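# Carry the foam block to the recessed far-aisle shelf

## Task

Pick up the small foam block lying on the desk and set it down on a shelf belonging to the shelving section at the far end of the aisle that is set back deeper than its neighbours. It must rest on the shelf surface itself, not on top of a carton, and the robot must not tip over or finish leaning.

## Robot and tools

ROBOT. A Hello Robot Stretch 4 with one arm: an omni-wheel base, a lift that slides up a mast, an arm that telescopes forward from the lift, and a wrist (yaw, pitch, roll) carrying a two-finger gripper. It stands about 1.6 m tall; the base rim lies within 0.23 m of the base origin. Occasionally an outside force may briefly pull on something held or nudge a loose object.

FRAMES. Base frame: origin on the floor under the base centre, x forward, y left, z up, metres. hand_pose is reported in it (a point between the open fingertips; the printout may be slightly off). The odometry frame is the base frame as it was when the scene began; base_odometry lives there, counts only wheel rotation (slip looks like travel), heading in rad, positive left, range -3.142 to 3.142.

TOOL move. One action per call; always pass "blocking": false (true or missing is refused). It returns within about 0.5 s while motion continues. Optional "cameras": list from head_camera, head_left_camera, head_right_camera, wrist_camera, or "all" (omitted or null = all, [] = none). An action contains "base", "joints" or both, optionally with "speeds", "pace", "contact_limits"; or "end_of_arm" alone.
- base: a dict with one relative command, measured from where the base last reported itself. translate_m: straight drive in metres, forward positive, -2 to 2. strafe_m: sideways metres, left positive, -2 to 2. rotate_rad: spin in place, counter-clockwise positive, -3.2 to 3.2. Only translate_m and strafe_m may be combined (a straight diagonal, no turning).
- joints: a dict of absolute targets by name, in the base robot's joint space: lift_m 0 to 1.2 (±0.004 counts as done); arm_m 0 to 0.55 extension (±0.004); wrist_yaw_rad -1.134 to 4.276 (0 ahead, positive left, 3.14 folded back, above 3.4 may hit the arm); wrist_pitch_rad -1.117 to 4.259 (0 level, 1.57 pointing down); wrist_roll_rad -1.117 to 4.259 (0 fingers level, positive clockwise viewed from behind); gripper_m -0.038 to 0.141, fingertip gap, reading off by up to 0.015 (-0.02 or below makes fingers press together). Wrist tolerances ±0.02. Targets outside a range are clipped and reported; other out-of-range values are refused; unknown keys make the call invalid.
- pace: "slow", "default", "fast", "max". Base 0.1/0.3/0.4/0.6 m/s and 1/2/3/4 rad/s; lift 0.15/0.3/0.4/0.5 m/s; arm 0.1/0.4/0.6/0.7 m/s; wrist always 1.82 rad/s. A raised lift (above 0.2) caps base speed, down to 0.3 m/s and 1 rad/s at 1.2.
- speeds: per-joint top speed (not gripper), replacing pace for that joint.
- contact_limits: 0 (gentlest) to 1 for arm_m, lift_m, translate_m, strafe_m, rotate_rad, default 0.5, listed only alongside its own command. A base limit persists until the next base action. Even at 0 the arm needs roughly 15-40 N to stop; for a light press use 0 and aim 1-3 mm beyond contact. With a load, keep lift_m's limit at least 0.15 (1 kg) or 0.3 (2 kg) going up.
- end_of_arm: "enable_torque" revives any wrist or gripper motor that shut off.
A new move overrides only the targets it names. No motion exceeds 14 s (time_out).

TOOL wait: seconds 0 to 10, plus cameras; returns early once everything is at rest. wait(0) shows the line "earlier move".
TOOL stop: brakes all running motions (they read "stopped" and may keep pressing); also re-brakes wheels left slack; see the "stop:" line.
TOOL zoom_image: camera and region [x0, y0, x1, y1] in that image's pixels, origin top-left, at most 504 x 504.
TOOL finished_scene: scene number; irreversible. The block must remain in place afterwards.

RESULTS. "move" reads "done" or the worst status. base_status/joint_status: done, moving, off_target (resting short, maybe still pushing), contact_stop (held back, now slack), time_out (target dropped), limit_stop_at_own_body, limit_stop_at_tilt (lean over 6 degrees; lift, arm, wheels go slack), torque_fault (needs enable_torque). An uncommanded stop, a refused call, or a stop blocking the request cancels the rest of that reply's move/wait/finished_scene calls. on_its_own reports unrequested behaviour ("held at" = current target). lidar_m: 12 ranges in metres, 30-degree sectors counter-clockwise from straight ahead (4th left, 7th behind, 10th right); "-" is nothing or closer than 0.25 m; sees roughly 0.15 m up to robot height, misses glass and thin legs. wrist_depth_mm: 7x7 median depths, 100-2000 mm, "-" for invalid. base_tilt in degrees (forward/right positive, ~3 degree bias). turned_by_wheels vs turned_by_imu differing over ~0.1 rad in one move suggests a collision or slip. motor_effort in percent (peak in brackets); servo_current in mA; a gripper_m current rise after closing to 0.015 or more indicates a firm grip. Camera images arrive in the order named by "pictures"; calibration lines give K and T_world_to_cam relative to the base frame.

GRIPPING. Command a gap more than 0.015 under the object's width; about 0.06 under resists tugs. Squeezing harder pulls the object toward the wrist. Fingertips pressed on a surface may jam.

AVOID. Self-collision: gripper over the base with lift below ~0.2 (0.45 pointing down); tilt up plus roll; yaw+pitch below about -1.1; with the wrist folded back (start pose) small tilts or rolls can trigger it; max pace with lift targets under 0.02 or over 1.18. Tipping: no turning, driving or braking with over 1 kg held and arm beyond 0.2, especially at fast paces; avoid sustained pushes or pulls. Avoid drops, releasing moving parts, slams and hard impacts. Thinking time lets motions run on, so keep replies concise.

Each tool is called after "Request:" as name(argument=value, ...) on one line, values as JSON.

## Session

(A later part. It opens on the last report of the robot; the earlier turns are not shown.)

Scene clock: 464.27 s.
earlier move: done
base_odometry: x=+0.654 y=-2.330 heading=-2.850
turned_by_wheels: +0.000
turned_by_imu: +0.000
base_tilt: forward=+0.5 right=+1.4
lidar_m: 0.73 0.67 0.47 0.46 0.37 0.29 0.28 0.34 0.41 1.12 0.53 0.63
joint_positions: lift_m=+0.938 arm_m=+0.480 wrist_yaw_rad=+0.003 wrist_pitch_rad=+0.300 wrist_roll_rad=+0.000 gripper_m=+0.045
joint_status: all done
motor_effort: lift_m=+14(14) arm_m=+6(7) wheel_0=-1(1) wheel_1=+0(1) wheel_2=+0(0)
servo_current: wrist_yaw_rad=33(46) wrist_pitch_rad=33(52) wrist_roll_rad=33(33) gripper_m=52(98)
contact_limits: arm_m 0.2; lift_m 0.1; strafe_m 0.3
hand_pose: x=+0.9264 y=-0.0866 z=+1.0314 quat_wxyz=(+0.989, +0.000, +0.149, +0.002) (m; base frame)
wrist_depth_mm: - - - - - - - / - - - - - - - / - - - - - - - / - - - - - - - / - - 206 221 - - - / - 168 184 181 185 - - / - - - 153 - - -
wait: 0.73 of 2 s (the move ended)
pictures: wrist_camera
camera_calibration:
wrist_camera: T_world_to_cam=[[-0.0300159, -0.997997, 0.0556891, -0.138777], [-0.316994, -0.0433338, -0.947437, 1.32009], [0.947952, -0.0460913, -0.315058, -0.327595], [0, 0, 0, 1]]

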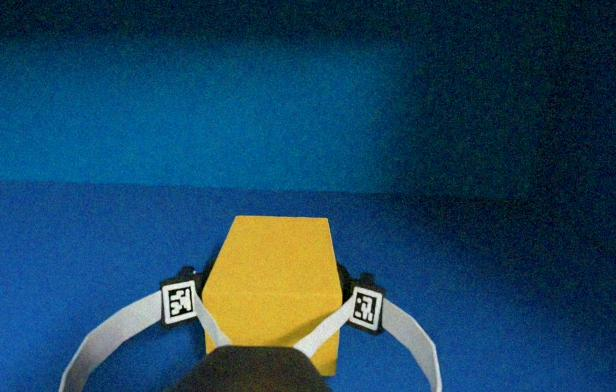

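Request:
move(joints={"lift_m": 0.932}, pace="slow", contact_limits={"lift_m": 0.1}, blocking=false, cameras=[])

Request:
wait(seconds=1, cameras=["wrist_camera"])

Request:
move(joints={"lift_m": 0.927}, pace="slow", contact_limits={"lift_m": 0.1}, blocking=false, cameras=[])

Request:
wait(seconds=1, cameras=["wrist_camera"])

Scene clock: 471.07 s.
move: moving
base_odometry: x=+0.654 y=-2.330 heading=-2.850
turned_by_wheels: +0.000
turned_by_imu: -0.001
base_tilt: forward=+0.3 right=+1.5
lidar_m: 0.73 0.67 0.48 0.45 0.38 0.29 0.27 0.34 0.41 1.11 0.51 0.62
joint_positions: lift_m=+0.932 arm_m=+0.480 wrist_yaw_rad=+0.003 wrist_pitch_rad=+0.300 wrist_roll_rad=+0.000 gripper_m=+0.045
joint_status: lift_m moving
motor_effort: lift_m=+14(15) arm_m=+7(7) wheel_0=-1(1) wheel_1=+0(0) wheel_2=+0(0)
servo_current: wrist_yaw_rad=33(46) wrist_pitch_rad=33(52) wrist_roll_rad=20(33) gripper_m=39(52)
contact_limits: arm_m 0.2; lift_m 0.1; strafe_m 0.3
hand_pose: x=+0.9264 y=-0.0866 z=+1.0254 quat_wxyz=(+0.989, +0.000, +0.149, +0.002) (m; base frame)
wrist_depth_mm: - - - - - - - / - - - - - - - / - - - - - - - / - - - - - - - / - - 206 220 - - - / - 167 184 181 186 - - / - - - 153 - - -
pictures: none

Scene clock: 471.20 s.
earlier move: done
base_odometry: x=+0.654 y=-2.330 heading=-2.850
turned_by_wheels: +0.000
turned_by_imu: +0.000
base_tilt: forward=+0.4 right=+1.4
lidar_m: 0.73 0.69 0.48 0.46 0.40 0.30 0.28 0.34 0.42 1.10 0.52 0.62
joint_positions: lift_m=+0.932 arm_m=+0.480 wrist_yaw_rad=+0.003 wrist_pitch_rad=+0.300 wrist_roll_rad=+0.000 gripper_m=+0.045
joint_status: all done
motor_effort: lift_m=+14(15) arm_m=+7(7) wheel_0=-1(1) wheel_1=+0(0) wheel_2=+0(0)
servo_current: wrist_yaw_rad=46(46) wrist_pitch_rad=39(52) wrist_roll_rad=26(33) gripper_m=46(52)
contact_limits: arm_m 0.2; lift_m 0.1; strafe_m 0.3
hand_pose: x=+0.9264 y=-0.0866 z=+1.0254 quat_wxyz=(+0.989, +0.000, +0.149, +0.002) (m; base frame)
wrist_depth_mm: - - - - - - - / - - - - - - - / - - - - - - - / - - - - - - - / - - 206 220 - - - / - 168 185 181 186 - - / - - - 153 - - -
wait: 0.13 of 1 s (the move ended)
pictures: wrist_camera
camera_calibration:
wrist_camera: T_world_to_cam=[[-0.0300151, -0.997997, 0.0556892, -0.138444], [-0.316994, -0.0433342, -0.947437, 1.31441], [0.947952, -0.0460906, -0.315058, -0.329485], [0, 0, 0, 1]]

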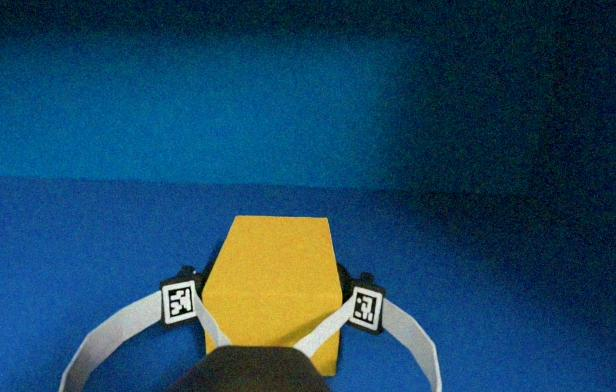

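Scene clock: 471.70 s.
move: moving
base_odometry: x=+0.654 y=-2.330 heading=-2.850
turned_by_wheels: +0.000
turned_by_imu: +0.000
base_tilt: forward=+0.3 right=+1.3
lidar_m: 0.73 0.69 0.49 0.47 0.39 0.29 0.27 0.33 0.40 1.12 0.51 0.60
joint_positions: lift_m=+0.927 arm_m=+0.480 wrist_yaw_rad=+0.003 wrist_pitch_rad=+0.300 wrist_roll_rad=+0.000 gripper_m=+0.045
joint_status: lift_m moving
motor_effort: lift_m=+14(15) arm_m=+7(7) wheel_0=-1(1) wheel_1=+0(0) wheel_2=+0(0)
servo_current: wrist_yaw_rad=33(46) wrist_pitch_rad=39(52) wrist_roll_rad=33(33) gripper_m=39(52)
contact_limits: arm_m 0.2; lift_m 0.1; strafe_m 0.3
hand_pose: x=+0.9264 y=-0.0866 z=+1.0205 quat_wxyz=(+0.989, +0.000, +0.149, +0.002) (m; base frame)
wrist_depth_mm: - - - - - - - / - - - - - - - / - - - - - - - / - - - - - - - / - - 209 220 - - - / - 168 184 182 186 - - / - - - 153 - - -
pictures: none

Scene clock: 471.80 s.
earlier move: done
base_odometry: x=+0.654 y=-2.330 heading=-2.850
turned_by_wheels: +0.000
turned_by_imu: +0.000
base_tilt: forward=+0.5 right=+1.3
lidar_m: 0.73 0.69 0.49 0.47 0.37 0.28 0.28 0.33 0.42 1.11 0.52 0.63
joint_positions: lift_m=+0.927 arm_m=+0.480 wrist_yaw_rad=+0.003 wrist_pitch_rad=+0.300 wrist_roll_rad=+0.000 gripper_m=+0.045
joint_status: all done
motor_effort: lift_m=+13(15) arm_m=+7(7) wheel_0=-1(1) wheel_1=+0(0) wheel_2=+0(0)
servo_current: wrist_yaw_rad=33(46) wrist_pitch_rad=33(52) wrist_roll_rad=26(33) gripper_m=39(52)
contact_limits: arm_m 0.2; lift_m 0.1; strafe_m 0.3
hand_pose: x=+0.9264 y=-0.0866 z=+1.0205 quat_wxyz=(+0.989, +0.000, +0.149, +0.002) (m; base frame)
wrist_depth_mm: - - - - - - - / - - - - - - - / - - - - - - - / - - - - - - - / - - 210 220 - - - / - 169 185 182 186 - - / - - - 153 - - -
wait: 0.10 of 1 s (the move ended)
pictures: wrist_camera
camera_calibration:
wrist_camera: T_world_to_cam=[[-0.0300152, -0.997997, 0.0556893, -0.13817], [-0.316994, -0.0433342, -0.947437, 1.30976], [0.947953, -0.0460906, -0.315058, -0.331034], [0, 0, 0, 1]]

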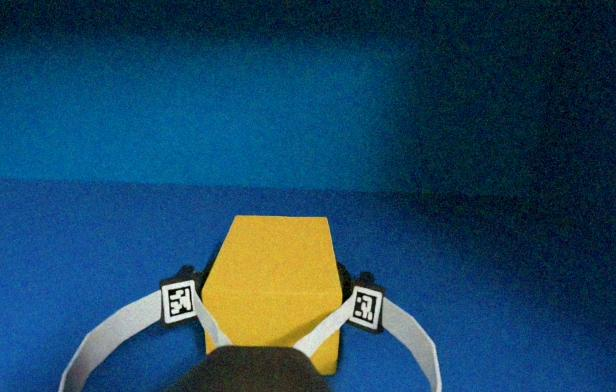

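Request:
move(joints={"lift_m": 0.931, "gripper_m": 0.06}, pace="slow", blocking=false, cameras=[])

Request:
wait(seconds=1.5, cameras=["wrist_camera"])

Request:
move(joints={"gripper_m": 0.075}, pace="slow", blocking=false, cameras=[])

Request:
wait(seconds=1.5, cameras=["wrist_camera"])

Request:
move(joints={"gripper_m": 0.1}, pace="slow", blocking=false, cameras=[])

Request:
wait(seconds=2, cameras=["wrist_camera"])

Scene clock: 485.60 s.
move: moving
base_odometry: x=+0.654 y=-2.330 heading=-2.850
turned_by_wheels: +0.000
turned_by_imu: -0.001
base_tilt: forward=+0.4 right=+1.4
lidar_m: 0.73 0.68 0.49 0.46 0.40 0.29 0.28 0.34 0.42 1.09 0.51 0.63
joint_positions: lift_m=+0.931 arm_m=+0.480 wrist_yaw_rad=+0.003 wrist_pitch_rad=+0.300 wrist_roll_rad=+0.000 gripper_m=+0.056
joint_status: lift_m moving; gripper_m moving
motor_effort: lift_m=+25(25) arm_m=+7(7) wheel_0=-1(1) wheel_1=+0(0) wheel_2=+0(0)
servo_current: wrist_yaw_rad=39(46) wrist_pitch_rad=46(59) wrist_roll_rad=26(33) gripper_m=26(52)
contact_limits: arm_m 0.2; strafe_m 0.3
hand_pose: x=+0.9264 y=-0.0866 z=+1.0236 quat_wxyz=(+0.989, +0.000, +0.149, +0.002) (m; base frame)
wrist_depth_mm: - - - - - - - / - - - - - - - / - - - - - - - / - - - - - - - / - - 212 222 - - - / - 176 188 186 189 - - / - - - 145 - - -
pictures: none

Scene clock: 486.10 s.
earlier move: done
base_odometry: x=+0.654 y=-2.330 heading=-2.850
turned_by_wheels: +0.000
turned_by_imu: +0.000
base_tilt: forward=+0.2 right=+1.4
lidar_m: 0.73 0.68 0.49 0.46 0.38 0.29 0.27 0.33 0.43 1.10 0.54 0.64
joint_positions: lift_m=+0.931 arm_m=+0.480 wrist_yaw_rad=+0.003 wrist_pitch_rad=+0.300 wrist_roll_rad=+0.000 gripper_m=+0.060
joint_status: all done
motor_effort: lift_m=+24(25) arm_m=+7(7) wheel_0=-1(1) wheel_1=+0(0) wheel_2=+0(0)
servo_current: wrist_yaw_rad=39(46) wrist_pitch_rad=26(59) wrist_roll_rad=26(33) gripper_m=39(72)
contact_limits: arm_m 0.2; strafe_m 0.3
hand_pose: x=+0.9264 y=-0.0866 z=+1.0236 quat_wxyz=(+0.989, +0.000, +0.149, +0.002) (m; base frame)
wrist_depth_mm: - - - - - - - / - - - - - - - / - - - - - - - / - - - - - - - / - - 207 222 - - - / - 175 188 187 188 - - / - - - 109 - - -
wait: 0.50 of 1.5 s (the move ended)
pictures: wrist_camera
camera_calibration:
wrist_camera: T_world_to_cam=[[-0.0300153, -0.997997, 0.0556891, -0.138345], [-0.316994, -0.043334, -0.947437, 1.31273], [0.947952, -0.0460907, -0.315058, -0.330045], [0, 0, 0, 1]]

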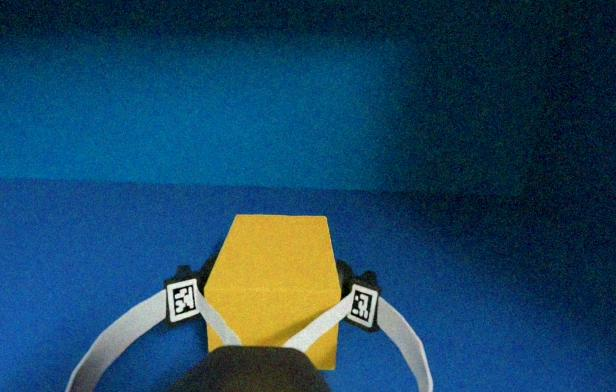

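Scene clock: 486.60 s.
move: moving
base_odometry: x=+0.654 y=-2.330 heading=-2.850
turned_by_wheels: +0.000
turned_by_imu: +0.000
base_tilt: forward=+0.4 right=+1.2
lidar_m: 0.73 0.68 0.51 0.47 0.38 0.29 0.27 0.32 0.40 1.12 0.52 0.64
joint_positions: lift_m=+0.931 arm_m=+0.480 wrist_yaw_rad=+0.003 wrist_pitch_rad=+0.300 wrist_roll_rad=+0.000 gripper_m=+0.070
joint_status: gripper_m moving
motor_effort: lift_m=+24(24) arm_m=+7(7) wheel_0=-1(1) wheel_1=+0(0) wheel_2=+0(0)
servo_current: wrist_yaw_rad=39(39) wrist_pitch_rad=46(52) wrist_roll_rad=26(33) gripper_m=52(52)
contact_limits: arm_m 0.2; strafe_m 0.3
hand_pose: x=+0.9264 y=-0.0866 z=+1.0236 quat_wxyz=(+0.989, +0.000, +0.149, +0.002) (m; base frame)
wrist_depth_mm: - - - - - - - / - - - - - - - / - - - - - - - / - - - - - - - / - - 214 222 - - - / - 172 189 188 189 - - / - - - - - - -
pictures: none

Scene clock: 487.13 s.
earlier move: done
base_odometry: x=+0.654 y=-2.330 heading=-2.850
turned_by_wheels: +0.000
turned_by_imu: +0.000
base_tilt: forward=+0.4 right=+1.5
lidar_m: 0.74 0.68 0.48 0.48 0.36 0.29 0.28 0.32 0.42 1.11 0.51 0.63
joint_positions: lift_m=+0.931 arm_m=+0.480 wrist_yaw_rad=+0.003 wrist_pitch_rad=+0.300 wrist_roll_rad=+0.000 gripper_m=+0.075
joint_status: all done
motor_effort: lift_m=+24(24) arm_m=+6(7) wheel_0=-1(1) wheel_1=+0(0) wheel_2=+0(0)
servo_current: wrist_yaw_rad=33(52) wrist_pitch_rad=33(52) wrist_roll_rad=26(39) gripper_m=46(59)
contact_limits: arm_m 0.2; strafe_m 0.3
hand_pose: x=+0.9264 y=-0.0866 z=+1.0236 quat_wxyz=(+0.989, +0.000, +0.149, +0.002) (m; base frame)
wrist_depth_mm: - - - - - - - / - - - - - - - / - - - - - - - / - - - - - - - / - - 216 219 - - - / - 172 189 188 190 - - / - - - - - - -
wait: 0.53 of 1.5 s (the move ended)
pictures: wrist_camera
camera_calibration:
wrist_camera: T_world_to_cam=[[-0.0300152, -0.997997, 0.0556893, -0.138345], [-0.316994, -0.0433343, -0.947437, 1.31274], [0.947952, -0.0460907, -0.315058, -0.330042], [0, 0, 0, 1]]

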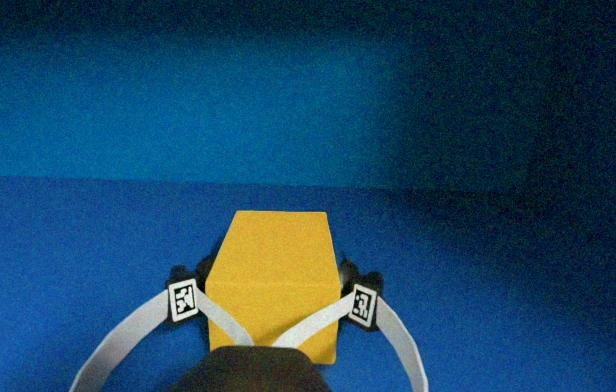

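Scene clock: 487.63 s.
move: moving
base_odometry: x=+0.654 y=-2.330 heading=-2.850
turned_by_wheels: +0.000
turned_by_imu: +0.000
base_tilt: forward=+0.3 right=+1.5
lidar_m: 0.73 0.67 0.49 0.47 0.38 0.28 0.27 0.34 0.42 1.10 0.54 0.64
joint_positions: lift_m=+0.931 arm_m=+0.480 wrist_yaw_rad=+0.003 wrist_pitch_rad=+0.300 wrist_roll_rad=+0.000 gripper_m=+0.085
joint_status: gripper_m moving
motor_effort: lift_m=+23(24) arm_m=+6(7) wheel_0=-1(1) wheel_1=+0(0) wheel_2=+0(0)
servo_current: wrist_yaw_rad=33(46) wrist_pitch_rad=46(46) wrist_roll_rad=26(33) gripper_m=26(52)
contact_limits: arm_m 0.2; strafe_m 0.3
hand_pose: x=+0.9264 y=-0.0866 z=+1.0236 quat_wxyz=(+0.989, +0.000, +0.149, +0.002) (m; base frame)
wrist_depth_mm: - - - - - - - / - - - - - - - / - - - - - - - / - - - - - - - / - - 216 219 - - - / - 177 190 187 193 - - / - - - - - - -
pictures: none

Scene clock: 488.57 s.
earlier move: done
base_odometry: x=+0.654 y=-2.330 heading=-2.850
turned_by_wheels: +0.000
turned_by_imu: +0.000
base_tilt: forward=+0.4 right=+1.5
lidar_m: 0.73 0.69 0.48 0.47 0.39 0.28 0.27 0.33 0.39 1.11 0.51 0.61
joint_positions: lift_m=+0.931 arm_m=+0.480 wrist_yaw_rad=+0.003 wrist_pitch_rad=+0.300 wrist_roll_rad=+0.000 gripper_m=+0.100
joint_status: all done
motor_effort: lift_m=+24(24) arm_m=+7(7) wheel_0=-1(1) wheel_1=+0(0) wheel_2=+0(0)
servo_current: wrist_yaw_rad=39(46) wrist_pitch_rad=46(52) wrist_roll_rad=26(33) gripper_m=46(104)
contact_limits: arm_m 0.2; strafe_m 0.3
hand_pose: x=+0.9264 y=-0.0866 z=+1.0236 quat_wxyz=(+0.989, +0.000, +0.149, +0.002) (m; base frame)
wrist_depth_mm: - - - - - - - / - - - - - - - / - - - - - - - / - - - - - - - / - - 216 218 - - - / - 185 187 189 193 - - / - - - - - - -
wait: 0.93 of 2 s (the move ended)
pictures: wrist_camera
camera_calibration:
wrist_camera: T_world_to_cam=[[-0.0300152, -0.997997, 0.0556892, -0.138345], [-0.316994, -0.0433342, -0.947437, 1.31274], [0.947952, -0.0460907, -0.315059, -0.330042], [0, 0, 0, 1]]

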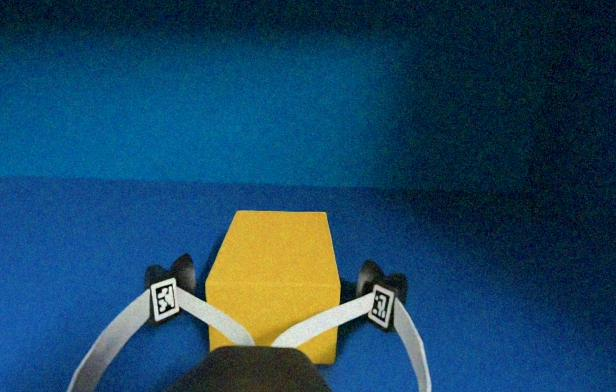

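Request:
move(joints={"gripper_m": 0.138}, pace="slow", blocking=false, cameras=[])

Request:
wait(seconds=2.5, cameras=["wrist_camera"])

Request:
move(joints={"lift_m": 1.03}, pace="slow", contact_limits={"lift_m": 0.35}, blocking=false, cameras=[])

Request:
wait(seconds=2, cameras=["wrist_camera"])

Request:
move(joints={"arm_m": 0.05}, contact_limits={"arm_m": 0.2}, blocking=false, cameras=[])

Request:
wait(seconds=3, cameras=["wrist_camera", "head_camera"])

Scene clock: 497.77 s.
move: moving
base_odometry: x=+0.654 y=-2.330 heading=-2.850
turned_by_wheels: +0.000
turned_by_imu: -0.001
base_tilt: forward=+0.4 right=+1.3
lidar_m: 0.73 0.68 0.50 0.46 0.39 0.29 0.28 0.33 0.40 1.09 0.51 0.63
joint_positions: lift_m=+0.931 arm_m=+0.480 wrist_yaw_rad=+0.003 wrist_pitch_rad=+0.300 wrist_roll_rad=+0.000 gripper_m=+0.108
joint_status: gripper_m moving
motor_effort: lift_m=+23(24) arm_m=+7(7) wheel_0=-1(1) wheel_1=+0(0) wheel_2=+0(0)
servo_current: wrist_yaw_rad=26(39) wrist_pitch_rad=39(52) wrist_roll_rad=20(33) gripper_m=46(72)
contact_limits: arm_m 0.2; strafe_m 0.3
hand_pose: x=+0.9264 y=-0.0866 z=+1.0236 quat_wxyz=(+0.989, +0.000, +0.149, +0.002) (m; base frame)
wrist_depth_mm: - - - - - - - / - - - - - - - / - - - - - - - / - - - - - - - / - - 216 219 - - - / - 183 187 187 195 - - / - - - - - - -
pictures: none

Scene clock: 499.53 s.
earlier move: done
base_odometry: x=+0.654 y=-2.330 heading=-2.850
turned_by_wheels: +0.000
turned_by_imu: +0.000
base_tilt: forward=+0.4 right=+1.6
lidar_m: 0.73 0.67 0.49 0.47 0.37 0.30 0.29 0.34 0.39 1.11 0.52 0.63
joint_positions: lift_m=+0.931 arm_m=+0.480 wrist_yaw_rad=+0.003 wrist_pitch_rad=+0.300 wrist_roll_rad=+0.000 gripper_m=+0.138
joint_status: all done
motor_effort: lift_m=+24(24) arm_m=+7(7) wheel_0=-1(1) wheel_1=+0(0) wheel_2=+0(0)
servo_current: wrist_yaw_rad=39(46) wrist_pitch_rad=59(59) wrist_roll_rad=26(33) gripper_m=46(91)
contact_limits: arm_m 0.2; strafe_m 0.3
hand_pose: x=+0.9264 y=-0.0866 z=+1.0236 quat_wxyz=(+0.989, +0.000, +0.149, +0.002) (m; base frame)
wrist_depth_mm: - - - - - - - / - - - - - - - / - - - - - - - / - - - - - - - / - - 215 219 - - - / - 187 186 187 195 - - / - - - 135 - - -
wait: 1.77 of 2.5 s (the move ended)
pictures: wrist_camera
camera_calibration:
wrist_camera: T_world_to_cam=[[-0.0300152, -0.997997, 0.0556892, -0.138345], [-0.316994, -0.0433342, -0.947437, 1.31274], [0.947952, -0.0460907, -0.315059, -0.330042], [0, 0, 0, 1]]

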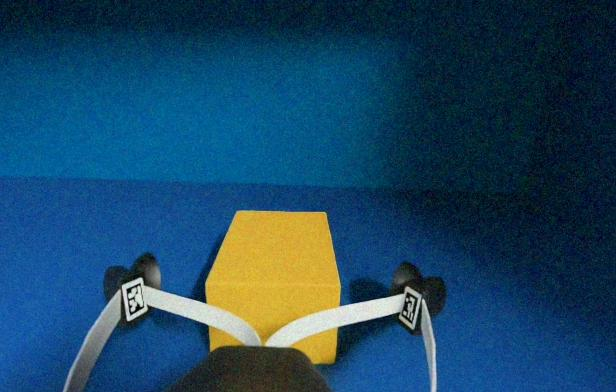

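Scene clock: 500.03 s.
move: moving
base_odometry: x=+0.654 y=-2.330 heading=-2.850
turned_by_wheels: +0.000
turned_by_imu: +0.000
base_tilt: forward=+0.5 right=+1.3
lidar_m: 0.73 0.67 0.49 0.47 0.39 0.27 0.28 0.30 0.42 1.10 0.53 0.60
joint_positions: lift_m=+0.957 arm_m=+0.480 wrist_yaw_rad=+0.003 wrist_pitch_rad=+0.300 wrist_roll_rad=+0.000 gripper_m=+0.138
joint_status: lift_m moving
measured_speeds: translate_m=+0.000 strafe_m=+0.000 rotate_rad=+0.000 lift_m=+0.099 arm_m=+0.000 wrist_yaw_rad=+0.000 wrist_pitch_rad=+0.000 wrist_roll_rad=+0.000
motor_effort: lift_m=+26(27) arm_m=+7(7) wheel_0=-1(1) wheel_1=+0(0) wheel_2=+0(0)
servo_current: wrist_yaw_rad=39(46) wrist_pitch_rad=39(59) wrist_roll_rad=26(33) gripper_m=52(52)
contact_limits: arm_m 0.2; lift_m 0.35; strafe_m 0.3
hand_pose: x=+0.9264 y=-0.0866 z=+1.0497 quat_wxyz=(+0.989, +0.000, +0.149, +0.002) (m; base frame)
wrist_depth_mm: - - - - - - - / - - - - - - - / - - - - - - - / - - - - - - - / - - - 263 - - - / - 187 209 200 196 - - / - - - 135 - - -
pictures: none

Scene clock: 501.23 s.
earlier move: done
base_odometry: x=+0.654 y=-2.330 heading=-2.850
turned_by_wheels: +0.000
turned_by_imu: +0.000
base_tilt: forward=+0.3 right=+1.5
lidar_m: 0.74 0.68 0.46 0.47 0.37 0.28 0.28 0.31 0.41 1.14 0.51 0.63
joint_positions: lift_m=+1.030 arm_m=+0.480 wrist_yaw_rad=+0.003 wrist_pitch_rad=+0.300 wrist_roll_rad=+0.000 gripper_m=+0.138
joint_status: all done
motor_effort: lift_m=+24(27) arm_m=+6(7) wheel_0=-1(1) wheel_1=+0(0) wheel_2=+0(0)
servo_current: wrist_yaw_rad=46(46) wrist_pitch_rad=33(59) wrist_roll_rad=33(33) gripper_m=46(52)
contact_limits: arm_m 0.2; lift_m 0.35; strafe_m 0.3
hand_pose: x=+0.9264 y=-0.0866 z=+1.1226 quat_wxyz=(+0.989, +0.000, +0.149, +0.002) (m; base frame)
wrist_depth_mm: - - - - - - - / - - - - - - - / - - - - - - - / - - - - - - - / - - - - - - - / - 186 - - 195 - - / - - - 109 - - -
wait: 1.20 of 2 s (the move ended)
pictures: wrist_camera
camera_calibration:
wrist_camera: T_world_to_cam=[[-0.0300153, -0.997997, 0.0556891, -0.143855], [-0.316994, -0.0433341, -0.947437, 1.40649], [0.947952, -0.0460907, -0.315058, -0.298871], [0, 0, 0, 1]]

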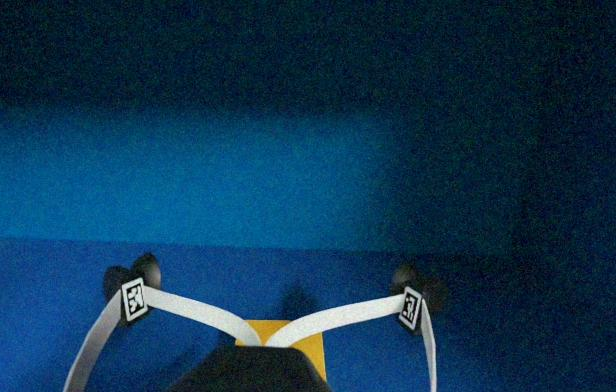

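Scene clock: 501.73 s.
move: moving
base_odometry: x=+0.654 y=-2.330 heading=-2.850
turned_by_wheels: +0.000
turned_by_imu: +0.000
base_tilt: forward=+0.3 right=+1.5
lidar_m: 0.74 0.68 0.50 0.47 0.41 0.28 0.27 0.30 0.40 1.10 0.53 0.61
joint_positions: lift_m=+1.030 arm_m=+0.428 wrist_yaw_rad=+0.003 wrist_pitch_rad=+0.300 wrist_roll_rad=+0.000 gripper_m=+0.138
joint_status: arm_m moving
measured_speeds: translate_m=+0.000 strafe_m=+0.000 rotate_rad=+0.000 lift_m=+0.000 arm_m=-0.198 wrist_yaw_rad=+0.000 wrist_pitch_rad=+0.000 wrist_roll_rad=+0.000
motor_effort: lift_m=+24(24) arm_m=-8(8) wheel_0=-1(1) wheel_1=+0(0) wheel_2=+0(0)
servo_current: wrist_yaw_rad=33(46) wrist_pitch_rad=39(52) wrist_roll_rad=26(33) gripper_m=39(46)
contact_limits: arm_m 0.2; lift_m 0.35; strafe_m 0.3
hand_pose: x=+0.8745 y=-0.0866 z=+1.1226 quat_wxyz=(+0.989, +0.000, +0.149, +0.002) (m; base frame)
wrist_depth_mm: - - - - - - - / - - - - - - - / - - - - - - - / - - - - - - - / - - - - - - - / - 186 - 314 195 - - / - - - 109 - - -
pictures: none

Scene clock: 503.60 s.
earlier move: done
base_odometry: x=+0.654 y=-2.330 heading=-2.850
turned_by_wheels: +0.000
turned_by_imu: +0.000
base_tilt: forward=+0.2 right=+1.5
lidar_m: 0.74 0.68 0.49 0.47 0.40 0.28 0.28 0.30 0.43 1.09 0.52 0.64
joint_positions: lift_m=+1.030 arm_m=+0.050 wrist_yaw_rad=+0.003 wrist_pitch_rad=+0.300 wrist_roll_rad=+0.000 gripper_m=+0.138
joint_status: all done
motor_effort: lift_m=+24(24) arm_m=-7(11) wheel_0=-1(1) wheel_1=+0(0) wheel_2=+0(0)
servo_current: wrist_yaw_rad=46(46) wrist_pitch_rad=33(52) wrist_roll_rad=26(33) gripper_m=52(59)
contact_limits: arm_m 0.2; lift_m 0.35; strafe_m 0.3
hand_pose: x=+0.4969 y=-0.0866 z=+1.1226 quat_wxyz=(+0.989, +0.000, +0.149, +0.002) (m; base frame)
wrist_depth_mm: - - - - - - - / - - - - - - - / - - - - - - - / - - - - - - - / - - - - - 564 - / - 187 - - 195 - - / - - - - - 603 -
wait: 1.87 of 3 s (the move ended)
pictures: head_camera, wrist_camera
camera_calibration:
wrist_camera: T_world_to_cam=[[-0.0300154, -0.997997, 0.0556893, -0.156748], [-0.316994, -0.0433342, -0.947437, 1.27035], [0.947952, -0.0460909, -0.315058, 0.108293], [0, 0, 0, 1]]

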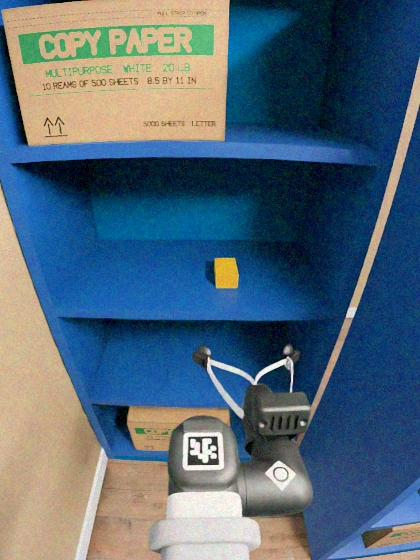

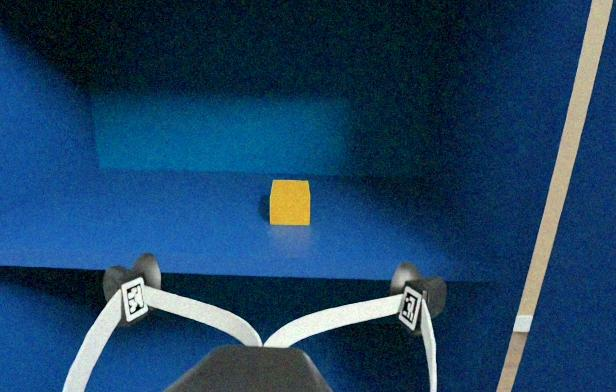

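The block is resting flat on the recessed section's shelf, clear of any carton, and the robot is upright.

Request:
finished_scene(scene=2)

The scene is finished: the task was done.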